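# Seat a rubber seal fully into a lid's groove

## Task

Push the rubber seal down into the lid's groove along its entire loop, so no part of it sits out of the groove.

## Robot and tools

ROBOT. Two seven-joint arms, left_arm and right_arm, each with a two-finger gripper (140 mm wide when open) whose fingers can fold at a hinge. A grip counts as firm only near the fingertip quarter of the pads. Nearer the palm the fingers wrap round the part, holding narrow parts loosely and wide ones harder than asked. Fingertips pushed straight into a surface fold under light force unless the gripper is fully shut, so a press may pass the surface with little sign of contact and the next grip may fail. Bases in the scene frame: left_arm at (+0.055, +0.462, 0), right_arm at (-0.031, -0.403, 0). A camera stand stands behind the arms, and loose objects may get brief outside nudges.

FRAME. Scene frame: origin level with the table top, midway between the nominal bases; +z up, +x away over the table, left_arm on +y (not tied to image sides). Reported end_effector_position (m) and end_effector_quat_wxyz are in this frame and can be off by a few cm. The gripper's fingers point along its own +z and close along its y. end_effector_position is the point between the closed pads; fingertips extend about 33 mm past it at gaps up to 40 mm, only 9 mm when fully open.

ROW FORMAT (both movement tools). 18 numbers, each in [-1, 1]: left dx, dy, dz, rx, ry, rz, left gripper position, force_limit, speed, then the same nine for the right arm. Always send all 18. The six pose numbers are an offset, not a pose: they are measured along scene axes from that arm's Hand target at the start of the action or move, and the arm turns about the Hand target's position. Scale: 1.0 = 0.6 m for dx, dy, dz and 180 degrees for rotation; rx, ry, rz form one rotation vector. An over-long translation is shortened along its direction. Since every new call counts from the current Hand target, resending an offset moves further. Six zeros re-request the current Hand target. Gripper numbers are absolute commands: position +1 fully open, pads meet near -0.8, -1 closes until blocked; force_limit -1 to +1 (pad force about 14 N at -1 up to 58 N at +1 for slow closes; faster closes grip harder); speed -1 to +1 (about 30 to 250 mm/s). To leave a gripper unchanged, repeat its last three numbers, since 0 is a real command.

execute_actions(actions, cameras): a list of actions; each action is up to 15 rows, one per 1/30 s step, each row counted from the start pose of that action; a short action repeats its last row. An empty list returns images and full status. cameras takes names or ["all"].

move(target, speed, blend, blocking, cameras): straight-line paths toward one row, or a list of up to 15 rows, all offsets from the same starting Hand targets. speed in m/s, 0.002 to 2 (default 0.25), one value or one per target. blend in m rounds corners. Paths do not avoid obstacles or the other arm; the whole list shares 10 s. The result adds a move: line (done, off_target, moving, held, fault) and limits such as paced or held.

wait(seconds 0 to 10), stop() to brake a running move, zoom_image(camera, region [x0,y0,x1,y1], at most 504x504 px) on the newest image, clear_fault(arm) after a reported torque or force fault, read_manual for licences, finished_scene(scene) to end the scene irreversibly once the seal stays seated with the robot away.

CONTROL. Each step the command is clipped to within 70 mm and 16 degrees of the measured pose, so large offsets take several actions. The gripper often rests short of its Hand target; send the gap again as an offset. To stop pressing on something, command the target back past the gripper.

RESULTS. object_status: 0 moving, 1 blocked while opening, 2 blocked while closing (a grip), 3 reached position or pads met. position_measured is in counts: 3 open, 75 ≈ 100 mm, 139 ≈ 60 mm, 200 ≈ 20 mm, 230 pads together. Also reported: joint positions, torques, external joint torques, Flange force (gripper's own axes, includes held weight and some error), step readings of position, Wrist depth grids (7x7, mm, '-' for no value), MOTOR HOT warnings.

AVOID. Faults stop an arm: contact torque at 85 N m (first four joints) or 11 N m (wrist joints), 85 N net outside force, joint range ends, overspeed. Pressing the seal must stay well below these; press gently and in steps around the loop. Do not let grippers or wrist cameras collide, or close one gripper on the other arm's fingers. Avoid slams, fast contact, hard grips on parts still resting on something, dropped parts, and anything leaving the table. Long stretched holds or pushing at unreachable poses overheat motors and brake the arm for 30 to 60 s. Thinking time lets the scene run.

Each tool is called as a command line: name --argument value for each argument, lists and objects as JSON in quotes; but a table of rows of numbers goes row by row, as --pt "numbers of a row", without its own name.

## Session

execute_actions --actions '[]'

Scene clock: 0.00 s.
left_arm: end_effector_position=(+0.1735, +0.6965, +0.2311) position_measured=3 object_status=3 end_effector_quat_wxyz=(-0.377, -0.032, +0.825, +0.421) | right_arm: end_effector_position=(+0.5190, -0.6571, +0.1633) position_measured=3 object_status=3 end_effector_quat_wxyz=(+0.159, +0.861, -0.447, +0.185)
Joint positions: left_arm=[0.098 -0.369 -0.063 -2.808 0.767 1.46 1.212] | right_arm=[-0.336 0.045 0.016 -2.293 -0.709 2.553 -0.379]
Joint velocities: within noise
Joint torques (N m): no reading
External joint torques (N m): no reading
Flange force (N): no reading
Wrist depth (mm): cam_left_wrist=[312 389 2275 2627 2600 - - / 297 360 1902 2523 2255 - - / 283 347 1782 2275 2929 - - / 267 130 1490 2089 2682 132 - / - 119 359 2160 2450 132 104 / - 269 1268 - 2498 2141 99 / - 261 331 1613 2055 1408 -] | cam_right_wrist=[1208 1220 1276 1289 1296 1367 1554 / 1174 1197 1083 1296 1303 1345 1397 / 1112 1180 - 1238 1238 1289 1345 / 1132 141 - - 1226 127 1310 / - 110 - - - 128 96 / - - - - - 319 - / - - - - - - -]
Hand target: left_arm +0.1735, +0.6965, +0.2311; -0.377, -0.032, +0.825, +0.421 | right_arm +0.5190, -0.6571, +0.1633; +0.159, +0.861, -0.447, +0.185
Tool commands: left_gripper/position=+1.0 left_gripper/force_limit=+1.0 left_gripper/speed=+1.0 right_gripper/position=+1.0 right_gripper/force_limit=+1.0 right_gripper/speed=+1.0

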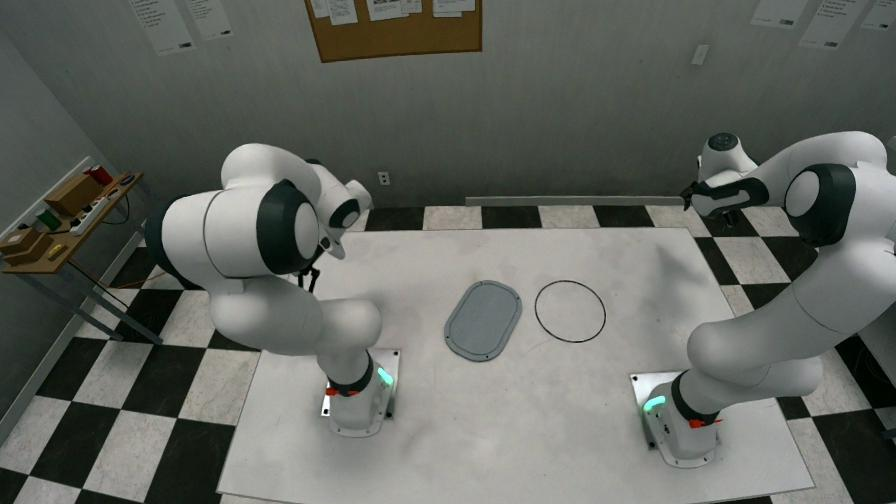

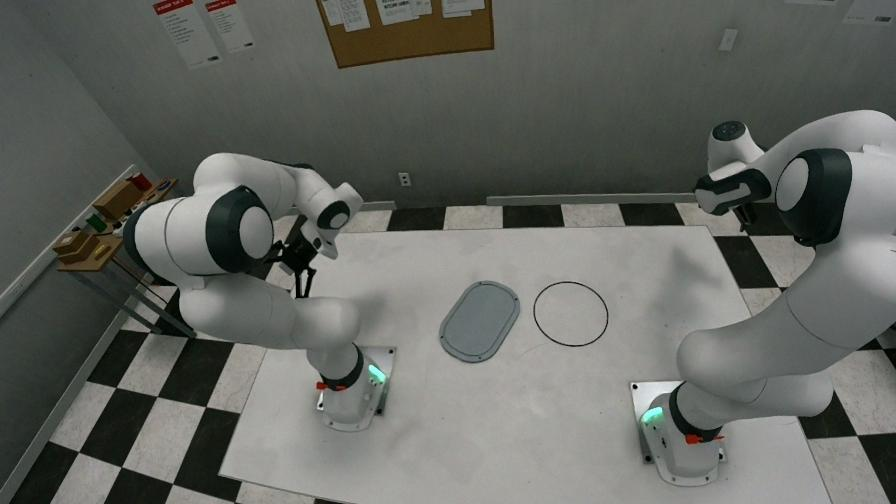

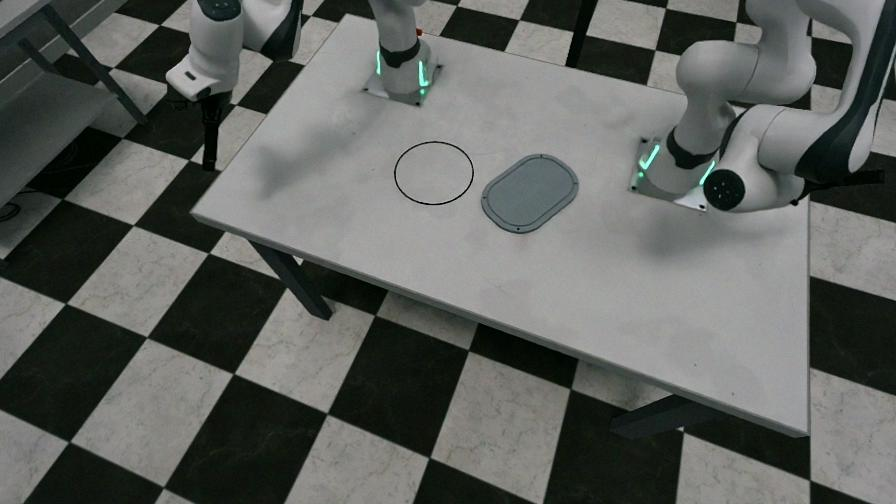

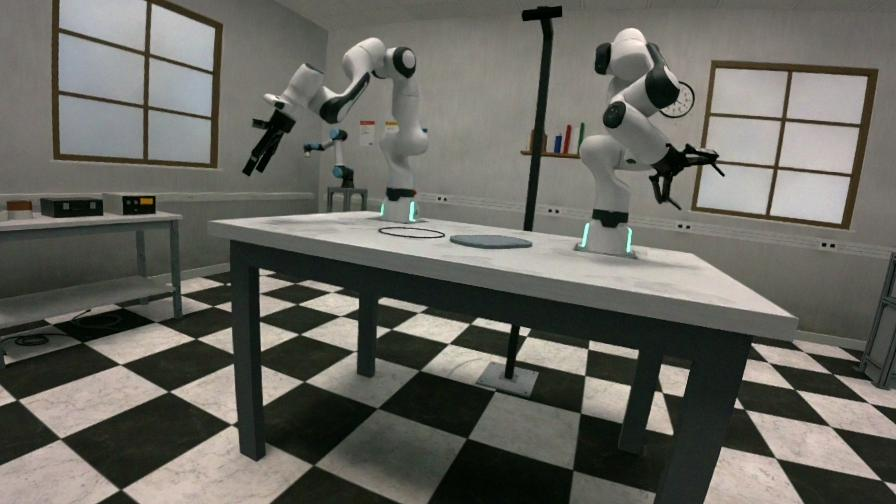

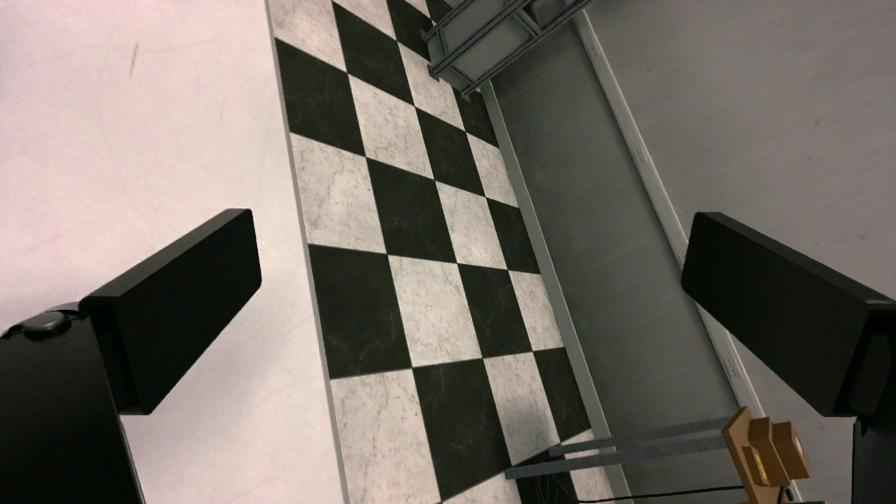

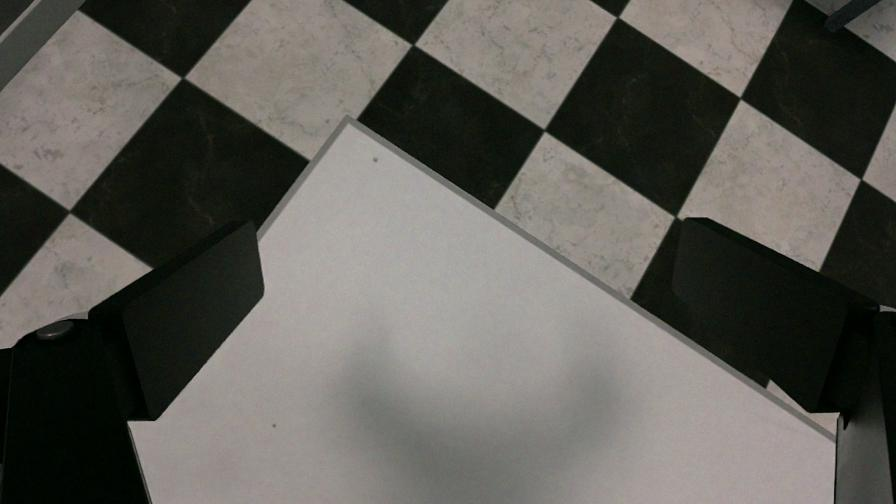

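zoom_image --camera "cam_high" --region '[380, 120, 600, 250]'

zoom_image --camera "cam_head_left" --region '[420, 250, 640, 380]'

zoom_image --camera "cam_head_right" --region '[420, 250, 640, 380]'

zoom_image --camera "cam_low" --region '[360, 210, 560, 270]'

Scaled by 2.291 from the camera's 896x504 image, which has a finer 1280x720 frame.

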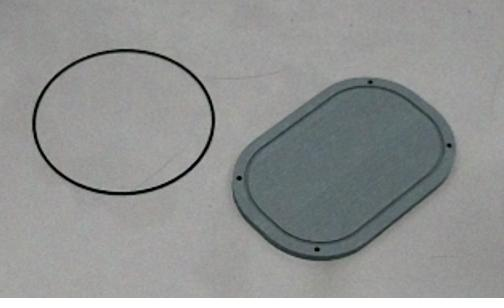

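Scaled by 2.291 from the camera's 896x504 image, which has a finer 1280x720 frame.

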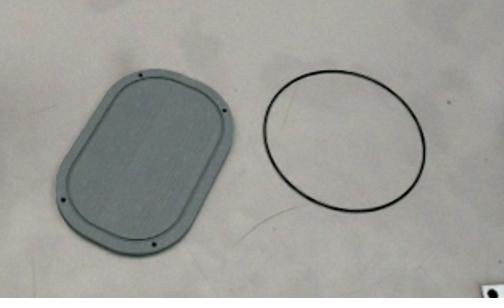

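Scaled by 2.291 from the camera's 896x504 image, which has a finer 1280x720 frame.

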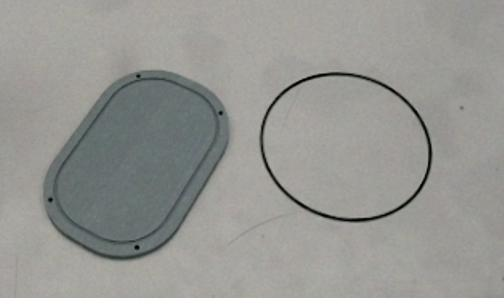

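Scaled by 2.520 from the camera's 896x504 image, which has a finer 1280x720 frame.

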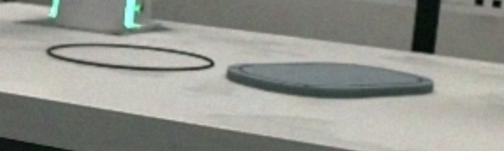

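move --pt "0.13 -0.744 0.3 -0.2847 -0.2549 -0.0217 1 1 1 0 0 0 0 0 0 1 1 1" --speed 0.3 --cameras '["cam_left_wrist","cam_head_left"]'

Scene clock: 11.40 s.
left_arm: end_effector_position=(+0.2508, +0.2518, +0.4098) position_measured=3 object_status=3 end_effector_quat_wxyz=(-0.003, +0.004, +1.000, +0.002) | right_arm: end_effector_position=(+0.5190, -0.6571, +0.1633) position_measured=3 object_status=3 end_effector_quat_wxyz=(+0.159, +0.861, -0.447, +0.185)
Joint positions: left_arm=[-0.19 -0.899 -0.354 -2.274 -0.277 1.405 1.124] | right_arm=[-0.336 0.045 0.016 -2.293 -0.709 2.553 -0.379]
Joint velocities: left_arm=[0.001 0.001 -0.002 0 -0.002 0.001 -0.006] | right_arm=[within noise]
Joint torques (N m): left_arm=[-0.24 -0.4 7.69 22.21 0.52 2.81 -0.13] | right_arm=[0.94 -30.76 -0.49 22.54 0.69 2.46 -0.06]
External joint torques (N m): left_arm=[-0.27 -1.29 0.28 0.45 -0.26 0.37 -0.13] | right_arm=[1.05 1.12 -0.46 0.12 -0.12 -0.03 -0.08]
Flange force (N): left_arm=[2.7 1.2 0.9] | right_arm=[1.2 -2.9 2.5]
Wrist depth (mm): cam_left_wrist=[- 492 487 494 - - 492 / - 540 528 522 - - - / - - 540 - - - - / - 130 - - - - 110 / - 120 - 625 - 124 110 / - 650 1847 1745 1945 1795 - / - 1782 1833 1833 - 1860 -] | cam_right_wrist=[1186 1226 1263 1289 1331 1390 1283 / 1174 1203 1214 1270 1296 1331 1374 / 1142 1186 317 325 1289 1289 1345 / 1117 141 - - 1226 127 1317 / - 110 - - - 119 95 / - - - - 308 316 - / - - - - - 316 -]
Hand target: left_arm +0.2515, +0.2501, +0.4111; +0.000, +0.000, +1.000, +0.000 | right_arm +0.5190, -0.6571, +0.1633; +0.159, +0.861, -0.447, +0.185
Off the commanded pose: left_arm 0.002 m, 1 deg | right_arm 0.000 m, 0 deg.
move: done
Images, in order (width x height): cam_head_left 896x504, cam_left_wrist 896x504.

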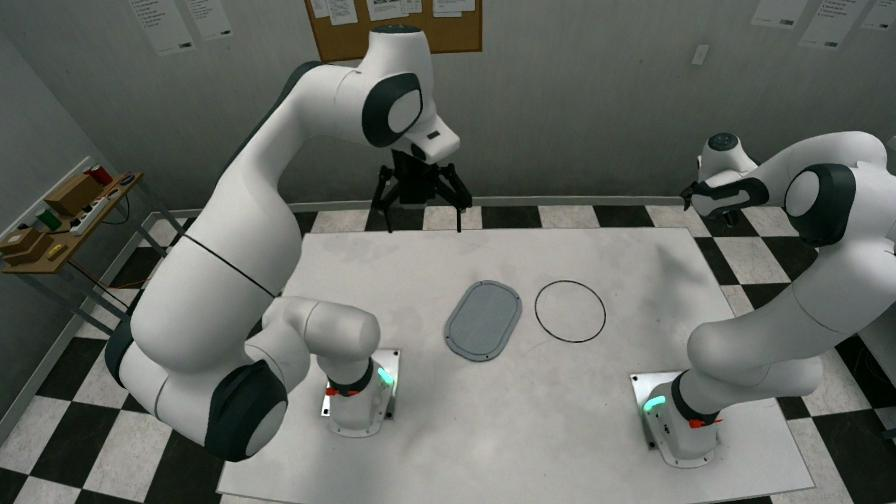

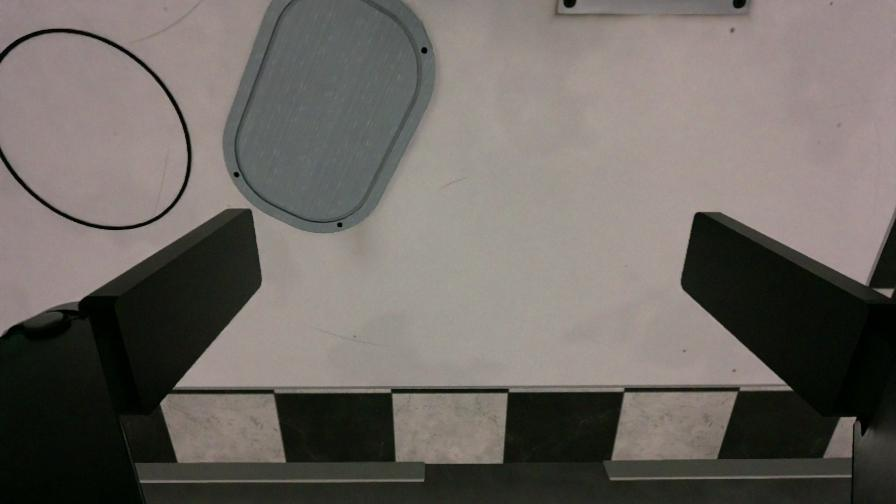

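move --target '[-0.1,-0.4,0.05,0,0,0,1,1,1,0,0,0,0,0,0,1,1,1]' --speed 0.3 --cameras '["cam_left_wrist","cam_head_left"]'

Scene clock: 16.63 s.
left_arm: end_effector_position=(+0.1932, +0.0105, +0.4407) position_measured=3 object_status=3 end_effector_quat_wxyz=(+0.000, +0.004, +1.000, +0.000) | right_arm: end_effector_position=(+0.5190, -0.6571, +0.1633) position_measured=3 object_status=3 end_effector_quat_wxyz=(+0.159, +0.861, -0.447, +0.185)
Joint positions: left_arm=[0.083 -0.575 -0.963 -1.742 -0.469 1.407 0.705] | right_arm=[-0.336 0.045 0.016 -2.293 -0.709 2.553 -0.379]
Joint velocities: left_arm=[-0.001 0.001 0 0 -0.001 0 -0.006] | right_arm=[within noise]
Joint torques (N m): left_arm=[-0.2 2.65 15.06 20.88 0.46 2.32 -0.19] | right_arm=[1.01 -30.81 -0.51 22.48 0.69 2.45 -0.11]
External joint torques (N m): left_arm=[-0.09 -0.75 0.99 0.65 -0.27 -0.19 -0.19] | right_arm=[0.97 0.94 -0.62 0.15 -0.11 -0.05 -0.13]
Flange force (N): left_arm=[2.3 3.8 -1.4] | right_arm=[1.3 -2.3 2.1]
Wrist depth (mm): cam_left_wrist=[506 521 - - - - 504 / - - - - 535 - - / 580 - - - - 575 580 / 614 130 610 - - 132 110 / - 120 - 664 - 124 104 / - 1888 1734 - 1820 1795 99 / - 1860 1833 1820 1860 1888 -] | cam_right_wrist=[1197 1257 1276 1303 1324 1382 1359 / 1137 1197 1226 1214 1331 1359 1374 / 1153 1163 1203 1226 1283 1310 1317 / 1142 142 305 311 1324 127 1324 / - 110 296 - - 120 95 / - - - - - - - / - - - - - - -]
Hand target: left_arm +0.1915, +0.0101, +0.4411; +0.000, +0.000, +1.000, +0.000 | right_arm +0.5190, -0.6571, +0.1633; +0.159, +0.861, -0.447, +0.185
Off the commanded pose: left_arm 0.002 m, 0 deg | right_arm 0.000 m, 0 deg.
move: done
Images, in order (width x height): cam_head_left 896x504, cam_left_wrist 896x504.

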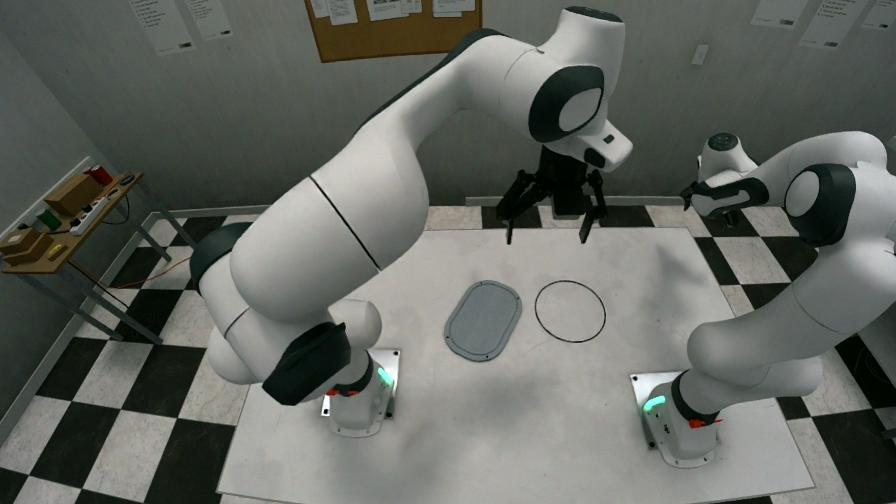

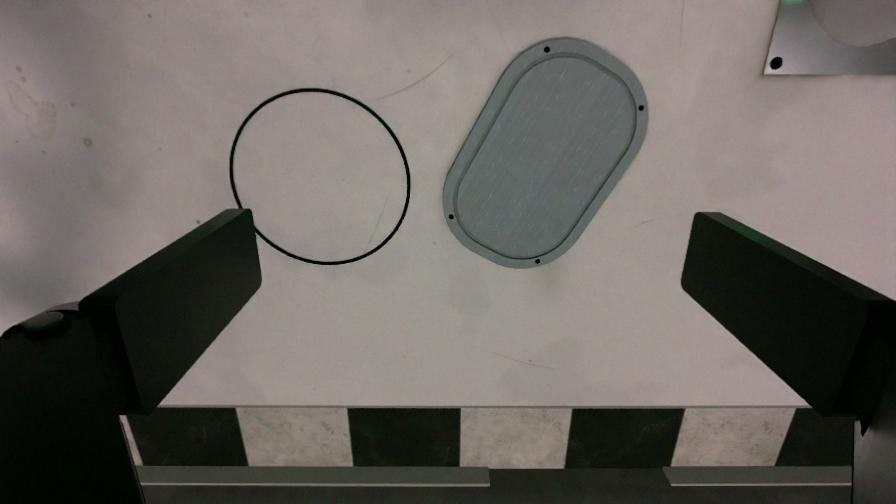

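zoom_image --camera "cam_left_wrist" --region '[210, 20, 670, 280]'

zoom_image --camera "cam_left_wrist" --region '[440, 30, 560, 150]'

zoom_image --camera "cam_left_wrist" --region '[540, 30, 660, 150]'

zoom_image --camera "cam_left_wrist" --region '[440, 150, 560, 270]'

zoom_image --camera "cam_left_wrist" --region '[320, 80, 440, 200]'

Scaled by 1.096 from the camera's 896x504 image, which has a finer 1280x720 frame.

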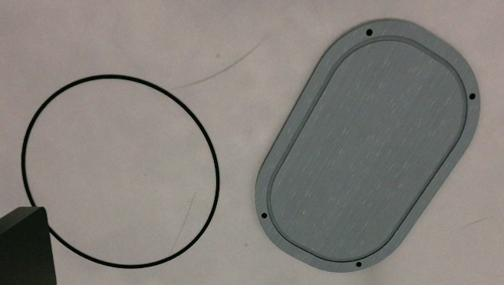

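Scaled by 4.200 from the camera's 896x504 image, which has a finer 1280x720 frame.

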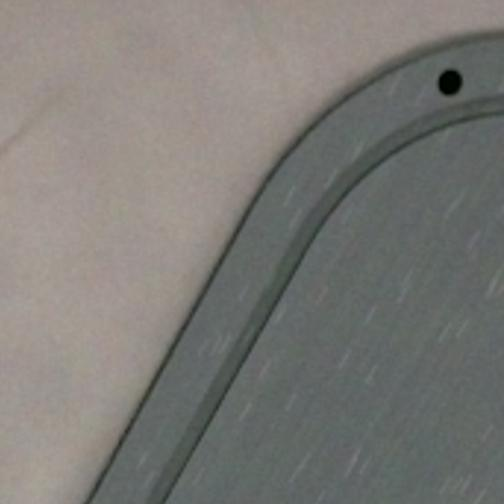

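Scaled by 4.200 from the camera's 896x504 image, which has a finer 1280x720 frame.

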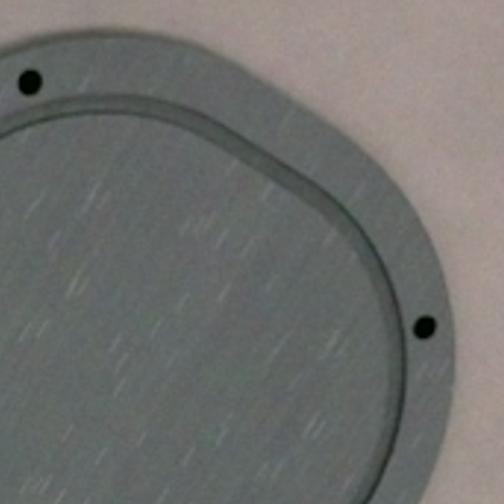

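Scaled by 4.200 from the camera's 896x504 image, which has a finer 1280x720 frame.

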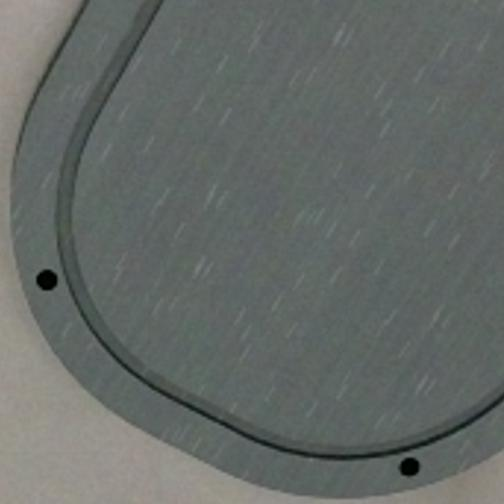

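Scaled by 4.200 from the camera's 896x504 image, which has a finer 1280x720 frame.

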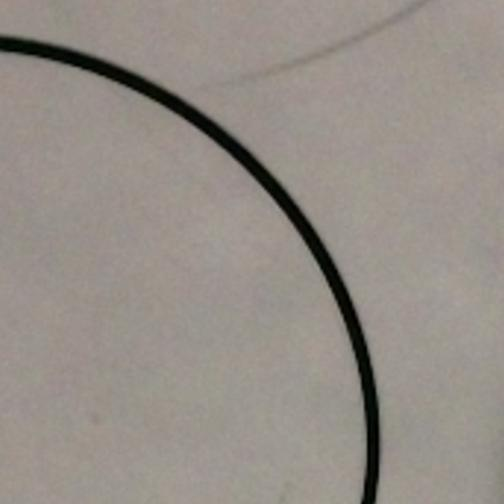

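move --target '[0.164,-0.09,-0.4,0,0,0,-0.2,0,0,-0.382,0.662,0.145,0.1063,0.1237,0.2988,-0.2,0,0]' --speed 0.3 --cameras '["cam_left_wrist","cam_right_wrist","cam_head_left"]'

Scene clock: 38.13 s.
left_arm: end_effector_position=(+0.2892, -0.0420, +0.2000) position_measured=154 object_status=3 end_effector_quat_wxyz=(-0.001, -0.004, +1.000, +0.003) | right_arm: end_effector_position=(+0.2903, -0.2601, +0.2497) position_measured=154 object_status=3 end_effector_quat_wxyz=(+0.000, +1.000, -0.003, +0.001)
Joint positions: left_arm=[0.607 -0.446 -1.619 -2.038 -0.493 2.004 0.775] | right_arm=[0.439 -0.644 -0.014 -2.598 -0.011 1.955 -1.135]
Joint velocities: left_arm=[within noise] | right_arm=[0.002 0 0 0.001 0 -0.002 -0.007]
Joint torques (N m): left_arm=[-0.29 14.06 14.6 22.44 0.66 2.69 0.24] | right_arm=[1.87 -10.5 -1.4 25.6 0.63 2.4 -0.5]
External joint torques (N m): left_arm=[-0.23 1.1 0.93 0.84 -0.03 0.22 0.24] | right_arm=[1.84 -0.25 -1.07 0.64 -0.15 -0.27 -0.5]
Flange force (N): left_arm=[1.9 4.7 -3.7] | right_arm=[0.8 0.7 -2.3]
Wrist depth (mm): cam_left_wrist=[297 295 296 295 293 278 292 / 316 321 317 319 313 306 309 / - 333 334 334 - 313 329 / - 351 347 347 140 - - / - - - 362 - - 390 / - - - 414 - - - / - - - 442 - - -] | cam_right_wrist=[352 - - - - - - / - - - - - - 357 / - - - - - - - / 213 420 - - 160 - - / - - - - 116 92 - / - - - 461 - - - / - - - 471 - - -]
Hand target: left_arm +0.2899, -0.0439, +0.2011; +0.000, +0.000, +1.000, +0.000 | right_arm +0.2898, -0.2599, +0.2503; +0.000, +1.000, +0.001, +0.000
Off the commanded pose: left_arm 0.002 m, 1 deg | right_arm 0.001 m, 0 deg.
move: done
Images, in order (width x height): cam_head_left 896x504, cam_left_wrist 896x504, cam_right_wrist 896x504.

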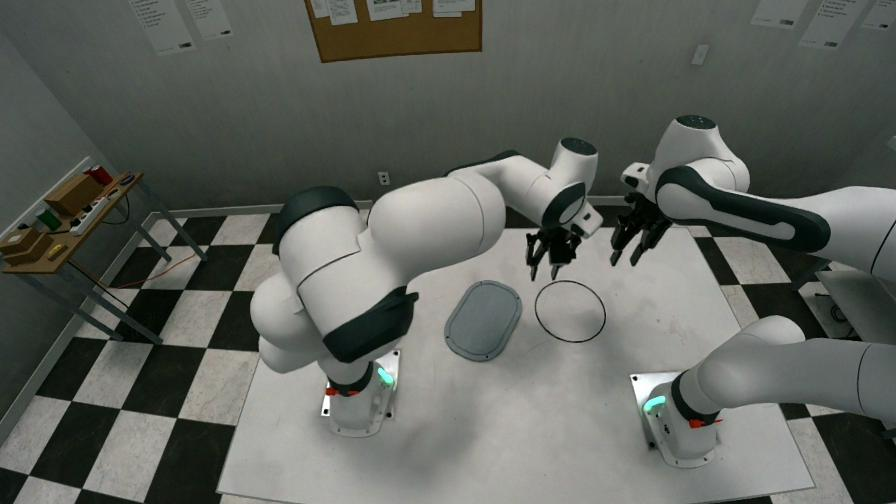

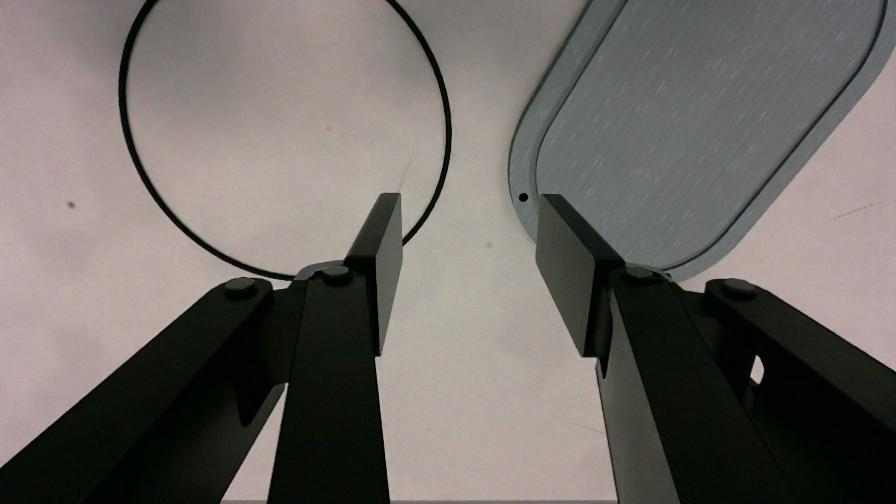

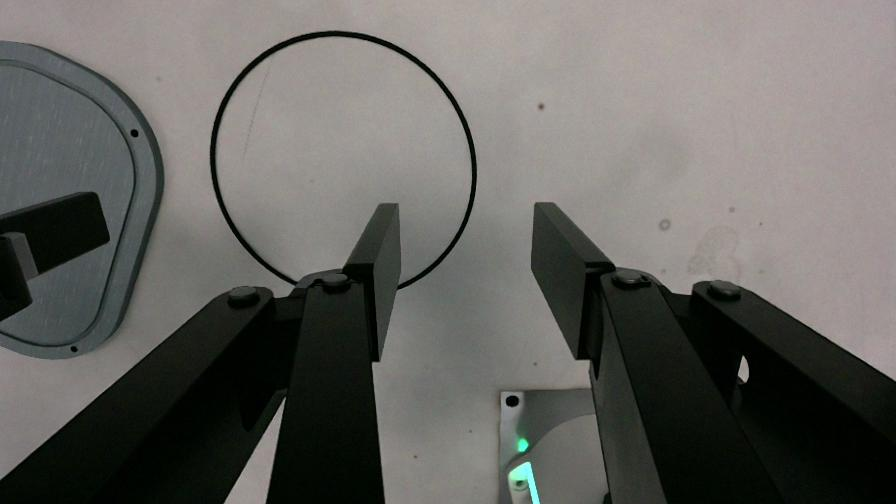

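move --pt "0 -0.095 -0.2 0 0 0 -1 0 0 0 -0.117 -0.3 0 0 0 -1 0 0" --pt "0 -0.095 -0.225 0 0 0 -1 0 0 0 -0.117 -0.34 0 0 0 -1 0 0" --speed '[0.2,0.03]' --blend '[0.01,0]' --cameras '["cam_left_wrist","cam_right_wrist","cam_low"]'

Scene clock: 47.37 s.
left_arm: end_effector_position=(+0.2891, -0.1007, +0.0667) position_measured=233 object_status=3 end_effector_quat_wxyz=(-0.001, -0.002, +1.000, +0.001) | right_arm: end_effector_position=(+0.2900, -0.3301, +0.0471) position_measured=233 object_status=3 end_effector_quat_wxyz=(+0.000, +1.000, -0.003, +0.000)
Joint positions: left_arm=[1.014 -0.677 -2.091 -1.938 -0.722 2.175 0.846] | right_arm=[0.37 -0.321 -0.172 -2.942 -0.108 2.623 -1.266]
Joint velocities: left_arm=[within noise] | right_arm=[0 0 0.001 0.001 0 0.004 -0.004]
Joint torques (N m): left_arm=[-0.28 32.26 18.89 18.51 0.57 2.68 0.26] | right_arm=[1.32 -13.95 -0.2 18.3 0.3 2.83 -0.43]
External joint torques (N m): left_arm=[-0.13 0.96 1.19 0.39 -0.05 0.22 0.26] | right_arm=[1.34 0.91 -0.91 -0.08 -0.12 0.17 -0.43]
Flange force (N): left_arm=[1.0 3.1 -3.0] | right_arm=[4.1 -0.6 4.9]
Wrist depth (mm): cam_left_wrist=[173 173 174 177 175 176 170 / 185 181 184 185 185 186 176 / 193 198 195 193 195 191 187 / 206 206 204 119 207 201 194 / 219 217 - - 92 209 210 / 232 - - - - - - / - - - - - - -] | cam_right_wrist=[- - - - 170 - - / - - - - - - - / - - - - - - - / - - - 111 - 205 - / - - - - - - - / - - - - - - - / - - - - - - -]
Hand target: left_arm +0.2899, -0.1009, +0.0661; +0.000, +0.000, +1.000, +0.000 | right_arm +0.2898, -0.3301, +0.0463; +0.000, +1.000, +0.001, +0.000
Off the commanded pose: left_arm 0.001 m, 0 deg | right_arm 0.001 m, 0 deg.
move: done
Images, in order (width x height): cam_low 896x504, cam_left_wrist 896x504, cam_right_wrist 896x504.

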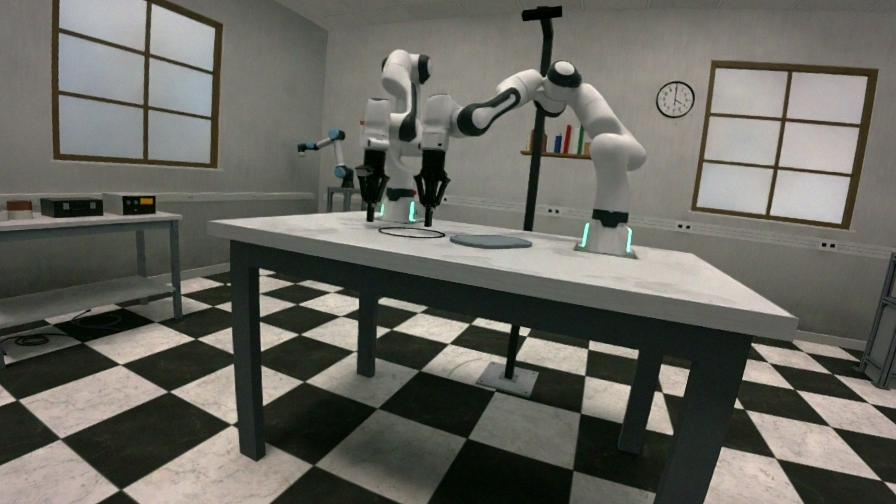

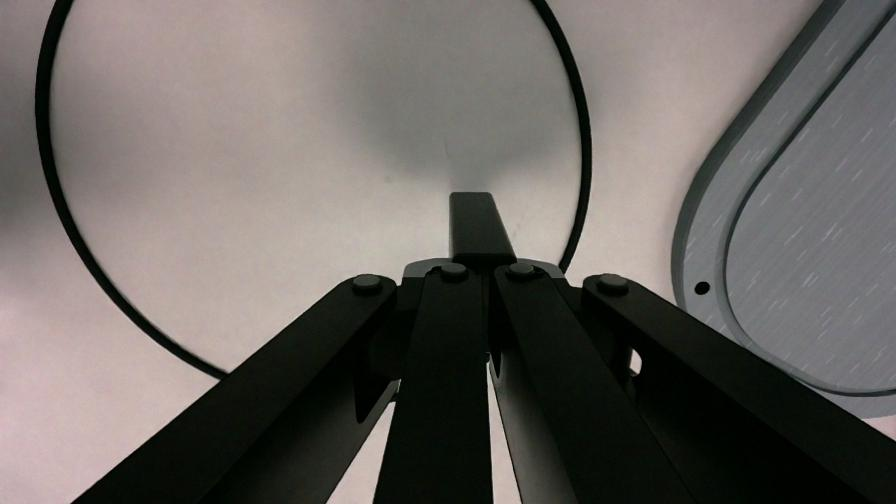

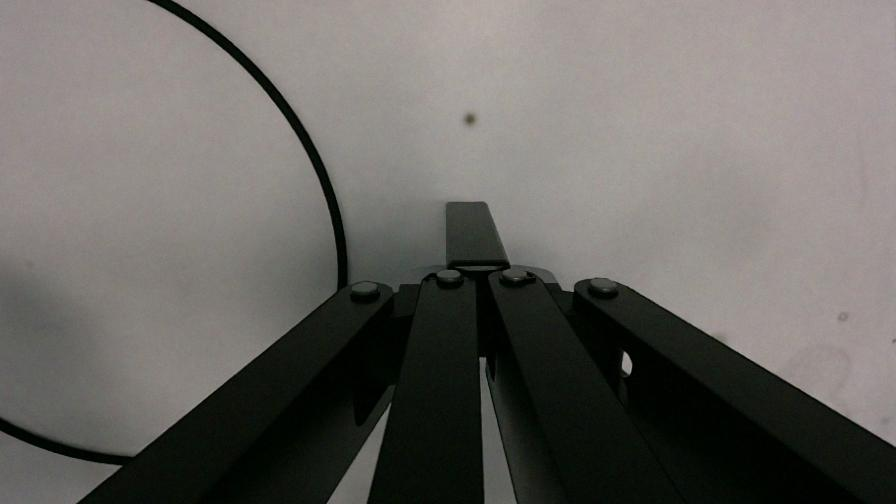

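move --target '[0,0,-0.03,0,0,0,-1,0,0,0,0,-0.025,0,0,0,-1,0,0]' --speed 0.04 --cameras '["cam_left_wrist","cam_right_wrist"]'

Scene clock: 49.97 s.
left_arm: end_effector_position=(+0.2891, -0.1007, +0.0487) position_measured=233 object_status=3 end_effector_quat_wxyz=(-0.001, -0.002, +1.000, +0.001) | right_arm: end_effector_position=(+0.2901, -0.3303, +0.0320) position_measured=233 object_status=3 end_effector_quat_wxyz=(+0.001, +1.000, -0.001, +0.000)
Joint positions: left_arm=[1.041 -0.697 -2.13 -1.941 -0.742 2.206 0.857] | right_arm=[0.377 -0.263 -0.18 -2.947 -0.108 2.686 -1.27]
Joint velocities: left_arm=[within noise] | right_arm=[0 0.001 0 0.001 0 0.005 -0.001]
Joint torques (N m): left_arm=[-0.22 33.33 18.74 17.88 0.51 2.63 0.21] | right_arm=[1.43 -15.01 -0.49 17.36 0.42 2.85 -0.45]
External joint torques (N m): left_arm=[-0.01 0.9 0.98 0.12 -0.09 0.17 0.21] | right_arm=[1.4 0.92 -1.15 -0.07 0.05 0.18 -0.45]
Flange force (N): left_arm=[0.9 3.1 -2.5] | right_arm=[4.4 -0.4 5.5]
Wrist depth (mm): cam_left_wrist=[158 157 155 157 157 159 157 / - 166 167 167 169 168 161 / 175 176 176 175 177 176 169 / 186 186 187 119 186 184 177 / 198 196 - - 92 189 189 / 210 - - - - - 203 / - - - - - - -] | cam_right_wrist=[- - - - - - - / 163 165 164 - - - - / - - - - - - - / - - 179 112 - - - / - - 94 - - - - / - - - - - - - / - - - - - - -]
Hand target: left_arm +0.2899, -0.1009, +0.0481; +0.000, +0.000, +1.000, +0.000 | right_arm +0.2898, -0.3301, +0.0313; +0.000, +1.000, +0.001, +0.000
Off the commanded pose: left_arm 0.001 m, 0 deg | right_arm 0.001 m, 0 deg.
move: done
Images, in order (width x height): cam_left_wrist 896x504, cam_right_wrist 896x504.

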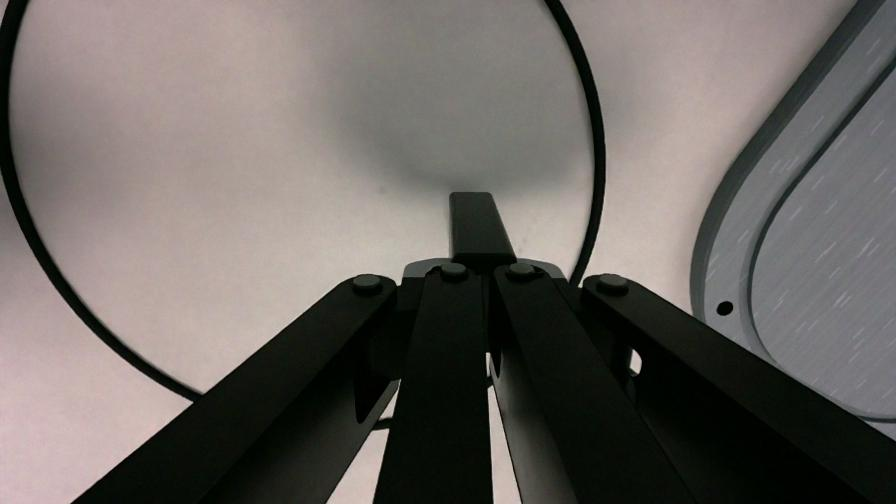

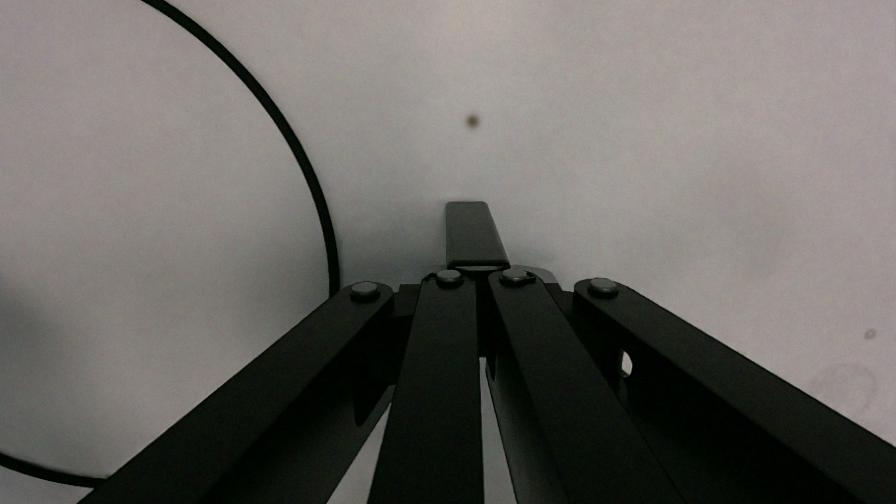

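execute_actions --actions '[[[0,0,-0.0025,0,0,0,-1,0,0,0,0,-0.0025,0,0,0,-1,0,0]],[[0,0,-0.0025,0,0,0,-1,0,0,0,0,-0.0025,0,0,0,-1,0,0]],[[0,0,-0.0025,0,0,0,-1,0,0,0,0,-0.0025,0,0,0,-1,0,0]],[[0,0,-0.0025,0,0,0,-1,0,0,0,0,-0.0025,0,0,0,-1,0,0]]]'

Scene clock: 53.07 s.
left_arm: end_effector_position=(+0.2889, -0.1014, +0.0432) position_measured=233 object_status=3 end_effector_quat_wxyz=(-0.001, -0.002, +1.000, +0.000) | right_arm: end_effector_position=(+0.2900, -0.3304, +0.0276) position_measured=233 object_status=3 end_effector_quat_wxyz=(+0.000, +1.000, -0.001, +0.000)
Joint positions: left_arm=[1.055 -0.698 -2.15 -1.942 -0.743 2.22 0.858] | right_arm=[0.384 -0.245 -0.188 -2.947 -0.108 2.703 -1.271]
Joint torques (N m): left_arm=[-0.24 33.64 18.62 17.65 0.56 2.68 0.21] | right_arm=[1.74 -11.22 -0.37 16.06 0.33 4 -0.4]
External joint torques (N m): left_arm=[-0.29 0.78 0.86 0.07 -0.04 0.21 0.21] | right_arm=[1.73 5.04 -1.01 -1.06 -0.03 1.34 -0.4]
External joint torques at the end of the 1st action: left_arm=[-0.59 0.92 0.74 0.02 -0.04 0.33 0.22] | right_arm=[1.55 0.94 -0.66 -0.21 -0.04 0.24 -0.45]
External joint torques at the end of the 2nd action: left_arm=[0.36 0.92 0.89 -0.08 -0.03 0.31 0.22] | right_arm=[1.41 0.98 -1.23 -0.25 -0.06 0.23 -0.44]
External joint torques at the end of the 3rd action: left_arm=[-0.07 0.78 0.13 -0.01 -0.04 0.24 0.19] | right_arm=[1.13 1.51 -0.83 -0.22 -0.04 0.58 -0.41]
Flange force (N): left_arm=[1.5 3.5 -2.5] | right_arm=[13.5 -3.6 27.3]
Flange force at the end of the 1st action (N): left_arm=[2.5 4.5 -2.6] | right_arm=[3.7 -1.2 5.8]
Flange force at the end of the 2nd action (N): left_arm=[0.4 3.4 -1.8] | right_arm=[4.0 0.0 6.0]
Flange force at the end of the 3rd action (N): left_arm=[0.8 2.4 -0.9] | right_arm=[5.2 -0.7 9.4]
Wrist depth (mm): cam_left_wrist=[152 152 153 153 154 154 152 / - 161 161 162 161 162 155 / 170 170 169 171 171 172 158 / 180 181 182 115 180 181 170 / 192 190 - - 92 184 183 / 203 - - - - - 193 / - - - - - - -] | cam_right_wrist=[- 151 - - - - - / - - - - - - - / 166 - - - - - - / - - - 112 - - - / - - - - - - - / - - - - - - - / - - - - - - -]
Hand target: left_arm +0.2899, -0.1009, +0.0421; +0.000, +0.000, +1.000, +0.000 | right_arm +0.2898, -0.3301, +0.0253; +0.000, +1.000, +0.001, +0.000
Off the commanded pose: left_arm 0.002 m, 0 deg | right_arm 0.002 m, 0 deg.
Step readings (end_effector_position of left_arm | right_arm; steps 1 to 15: 1st action; 16 to 30: 2nd action; 31 to 45: 3rd action; 46 to 60: 4th action):
0: (+0.2892, -0.1008, +0.0487) | (+0.2903, -0.3302, +0.0321)
1: (+0.2892, -0.1009, +0.0486) | (+0.2903, -0.3302, +0.0320)
2: (+0.2892, -0.1009, +0.0484) | (+0.2903, -0.3303, +0.0316)
4: (+0.2890, -0.1010, +0.0481) | (+0.2899, -0.3304, +0.0309)
8: (+0.2889, -0.1011, +0.0477) | (+0.2900, -0.3303, +0.0305)
15: (+0.2890, -0.1011, +0.0474) | (+0.2903, -0.3302, +0.0306)
16: (+0.2890, -0.1012, +0.0474) | (+0.2904, -0.3302, +0.0305)
17: (+0.2890, -0.1012, +0.0472) | (+0.2903, -0.3302, +0.0302)
19: (+0.2889, -0.1012, +0.0467) | (+0.2900, -0.3304, +0.0294)
23: (+0.2889, -0.1012, +0.0463) | (+0.2900, -0.3303, +0.0291)
30: (+0.2889, -0.1013, +0.0461) | (+0.2903, -0.3302, +0.0291)
31: (+0.2890, -0.1013, +0.0460) | (+0.2904, -0.3302, +0.0290)
32: (+0.2889, -0.1013, +0.0458) | (+0.2903, -0.3302, +0.0287)
34: (+0.2889, -0.1012, +0.0453) | (+0.2900, -0.3303, +0.0279)
38: (+0.2888, -0.1013, +0.0449) | (+0.2899, -0.3304, +0.0277)
45: (+0.2889, -0.1013, +0.0447) | (+0.2899, -0.3304, +0.0277)
46: (+0.2889, -0.1014, +0.0446) | (+0.2900, -0.3304, +0.0277)
47: (+0.2889, -0.1014, +0.0444) | (+0.2900, -0.3303, +0.0276)
49: (+0.2889, -0.1013, +0.0439) | (+0.2900, -0.3303, +0.0276)
53: (+0.2888, -0.1013, +0.0434) | (+0.2900, -0.3303, +0.0276)
60: (+0.2889, -0.1014, +0.0432) | (+0.2900, -0.3304, +0.0276)

execute_actions --actions '[[[0,0,-0.0025,0,0,0,-1,0,0,0,0,0.005,0,0,0,-1,0,0]],[[0,0,-0.0025,0,0,0,-1,0,0,0,0,0.005,0,0,0,-1,0,0]],[[0,0,-0.0025,0,0,0,-1,0,0,0,0,0.005,0,0,0,-1,0,0]],[[0,0,-0.0025,0,0,0,-1,0,0,0,0,0.005,0,0,0,-1,0,0]]]'

Scene clock: 56.00 s.
left_arm: end_effector_position=(+0.2889, -0.1014, +0.0383) position_measured=233 object_status=3 end_effector_quat_wxyz=(-0.001, -0.001, +1.000, +0.000) | right_arm: end_effector_position=(+0.2896, -0.3296, +0.0368) position_measured=233 object_status=3 end_effector_quat_wxyz=(-0.001, +1.000, -0.001, +0.000)
Joint positions: left_arm=[1.066 -0.7 -2.165 -1.943 -0.744 2.231 0.859] | right_arm=[0.384 -0.283 -0.188 -2.947 -0.108 2.666 -1.271]
Joint torques (N m): left_arm=[0.52 31.92 17.17 16.21 0.31 3.04 0.21] | right_arm=[0.6 -15.9 0.09 18.28 -0.16 2.36 -0.18]
External joint torques (N m): left_arm=[0.58 -1.34 -0.42 -1.43 -0.28 0.56 0.21] | right_arm=[0.62 -0.41 -0.62 0.58 -0.55 -0.3 -0.18]
External joint torques at the end of the 1st action: left_arm=[-0.83 0.7 1.28 -0.03 -0.04 0.18 0.2] | right_arm=[1.14 -0.35 -0.65 -0.06 -0.1 -0.14 -0.33]
External joint torques at the end of the 2nd action: left_arm=[0.16 0.68 0.78 -0.07 -0.04 0.24 0.2] | right_arm=[0.96 -0.38 -0.62 0.19 -0.11 -0.25 -0.27]
External joint torques at the end of the 3rd action: left_arm=[0.03 0.74 0.87 0.04 -0.04 0.27 0.19] | right_arm=[1.01 -0.31 -0.61 0.42 -0.19 -0.24 -0.21]
Flange force (N): left_arm=[-0.5 2.2 5.0] | right_arm=[0.9 0.9 -2.7]
Flange force at the end of the 1st action (N): left_arm=[3.1 5.0 -3.8] | right_arm=[0.0 0.2 -1.1]
Flange force at the end of the 2nd action (N): left_arm=[0.5 2.9 -1.6] | right_arm=[0.4 0.2 -2.0]
Flange force at the end of the 3rd action (N): left_arm=[0.8 3.0 -2.0] | right_arm=[1.2 -0.1 -1.7]
Wrist depth (mm): cam_left_wrist=[148 148 148 149 149 149 150 / 157 156 158 157 157 158 152 / 165 166 165 166 167 167 157 / 175 176 176 119 175 175 165 / 187 185 - - 92 178 176 / 200 - - - - - 186 / - - - - - - -] | cam_right_wrist=[- - - - - - 162 / - - - - - - - / - - - - - - 179 / - - - 111 - - - / 196 200 - - - 195 - / - - - - - - - / - - - - - - -]
Hand target: left_arm +0.2899, -0.1009, +0.0361; +0.000, +0.000, +1.000, +0.000 | right_arm +0.2898, -0.3301, +0.0373; +0.000, +1.000, +0.001, +0.000
Off the commanded pose: left_arm 0.002 m, 0 deg | right_arm 0.001 m, 0 deg.
Step readings (end_effector_position of left_arm | right_arm; steps 1 to 15: 1st action; 16 to 30: 2nd action; 31 to 45: 3rd action; 46 to 60: 4th action):
0: (+0.2890, -0.1014, +0.0432) | (+0.2900, -0.3304, +0.0276)
1: (+0.2890, -0.1014, +0.0431) | (+0.2900, -0.3304, +0.0277)
2: (+0.2890, -0.1014, +0.0429) | (+0.2901, -0.3303, +0.0279)
4: (+0.2889, -0.1013, +0.0424) | (+0.2903, -0.3302, +0.0282)
8: (+0.2888, -0.1013, +0.0419) | (+0.2904, -0.3302, +0.0283)
15: (+0.2889, -0.1014, +0.0417) | (+0.2904, -0.3302, +0.0283)
16: (+0.2889, -0.1014, +0.0416) | (+0.2903, -0.3302, +0.0284)
17: (+0.2889, -0.1014, +0.0414) | (+0.2904, -0.3300, +0.0292)
19: (+0.2889, -0.1013, +0.0409) | (+0.2911, -0.3297, +0.0306)
23: (+0.2888, -0.1013, +0.0404) | (+0.2910, -0.3297, +0.0313)
30: (+0.2889, -0.1014, +0.0402) | (+0.2904, -0.3298, +0.0312)
31: (+0.2889, -0.1014, +0.0401) | (+0.2902, -0.3299, +0.0313)
32: (+0.2889, -0.1014, +0.0399) | (+0.2903, -0.3298, +0.0320)
34: (+0.2889, -0.1013, +0.0394) | (+0.2908, -0.3295, +0.0334)
38: (+0.2888, -0.1013, +0.0389) | (+0.2906, -0.3295, +0.0341)
45: (+0.2889, -0.1014, +0.0387) | (+0.2899, -0.3297, +0.0339)
46: (+0.2889, -0.1014, +0.0386) | (+0.2897, -0.3297, +0.0341)
47: (+0.2889, -0.1014, +0.0384) | (+0.2898, -0.3296, +0.0348)
49: (+0.2889, -0.1014, +0.0383) | (+0.2905, -0.3294, +0.0363)
53: (+0.2889, -0.1014, +0.0383) | (+0.2904, -0.3294, +0.0370)
60: (+0.2889, -0.1014, +0.0383) | (+0.2897, -0.3296, +0.0369)

move --pt "0 0 0.048 0 0 0 -1 0 0 0 0 0.03 0 0 0 -1 0 0" --pt "-0.0132 0.0807 0.048 0 0 0 -0.37 -1 0 -0.0138 0.0868 0.03 0 0 0 -0.37 -1 0" --speed 0.15 --blend '[0.01,0]' --cameras '["cam_left_wrist","cam_right_wrist"]'

Scene clock: 63.40 s.
left_arm: end_effector_position=(+0.2811, -0.0525, +0.0641) position_measured=176 object_status=0 end_effector_quat_wxyz=(-0.002, -0.004, +1.000, +0.001) | right_arm: end_effector_position=(+0.2821, -0.2780, +0.0557) position_measured=176 object_status=0 end_effector_quat_wxyz=(+0.000, +1.000, +0.005, +0.001)
Joint positions: left_arm=[0.908 -0.561 -2.024 -2.127 -0.677 2.268 0.861] | right_arm=[0.448 -0.325 -0.077 -2.918 -0.048 2.596 -1.167]
Joint torques (N m): left_arm=[-1.13 26.22 16.91 18.24 0.72 2.77 0.25] | right_arm=[1 -14.39 -0.41 19.74 0.5 2.44 0.13]
External joint torques (N m): left_arm=[-1.23 1.15 1.58 0.02 0.14 0.29 0.25] | right_arm=[1 0.93 -0.58 0.79 0.06 -0.23 0.13]
Flange force (N): left_arm=[5.8 9.0 -7.5] | right_arm=[5.0 -3.0 2.1]
Wrist depth (mm): cam_left_wrist=[172 173 173 174 175 171 164 / 185 183 185 184 182 175 174 / 193 194 193 192 193 182 184 / 206 208 204 205 133 196 190 / 217 - - 221 - - - / - - - 237 - - - / - - - 255 - - -] | cam_right_wrist=[- 180 - - - - - / 185 183 - - - - - / - - 197 - 202 198 - / - - 202 141 156 205 205 / - - - - - 87 - / - - - - - - - / - - - - - - -]
Hand target: left_arm +0.2820, -0.0525, +0.0649; +0.000, +0.000, +1.000, +0.000 | right_arm +0.2815, -0.2781, +0.0553; +0.000, +1.000, +0.001, +0.000
Off the commanded pose: left_arm 0.001 m, 0 deg | right_arm 0.001 m, 1 deg.
move: done
Images, in order (width x height): cam_left_wrist 896x504, cam_right_wrist 896x504.

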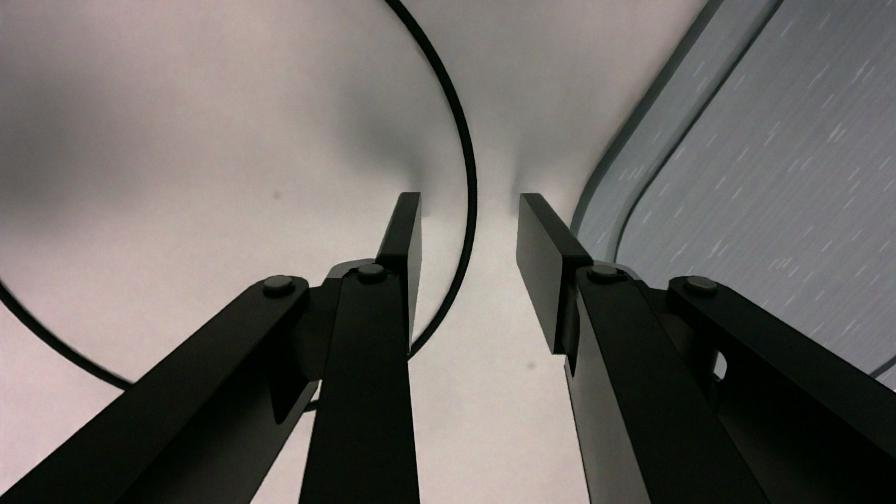

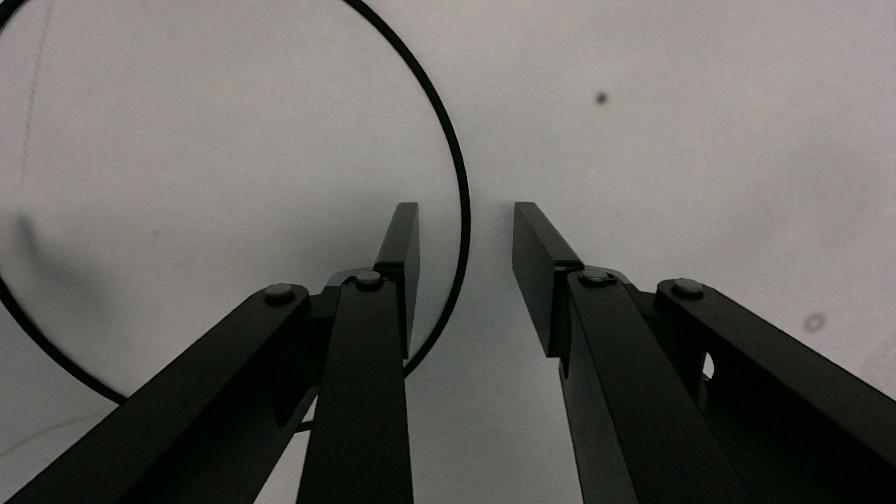

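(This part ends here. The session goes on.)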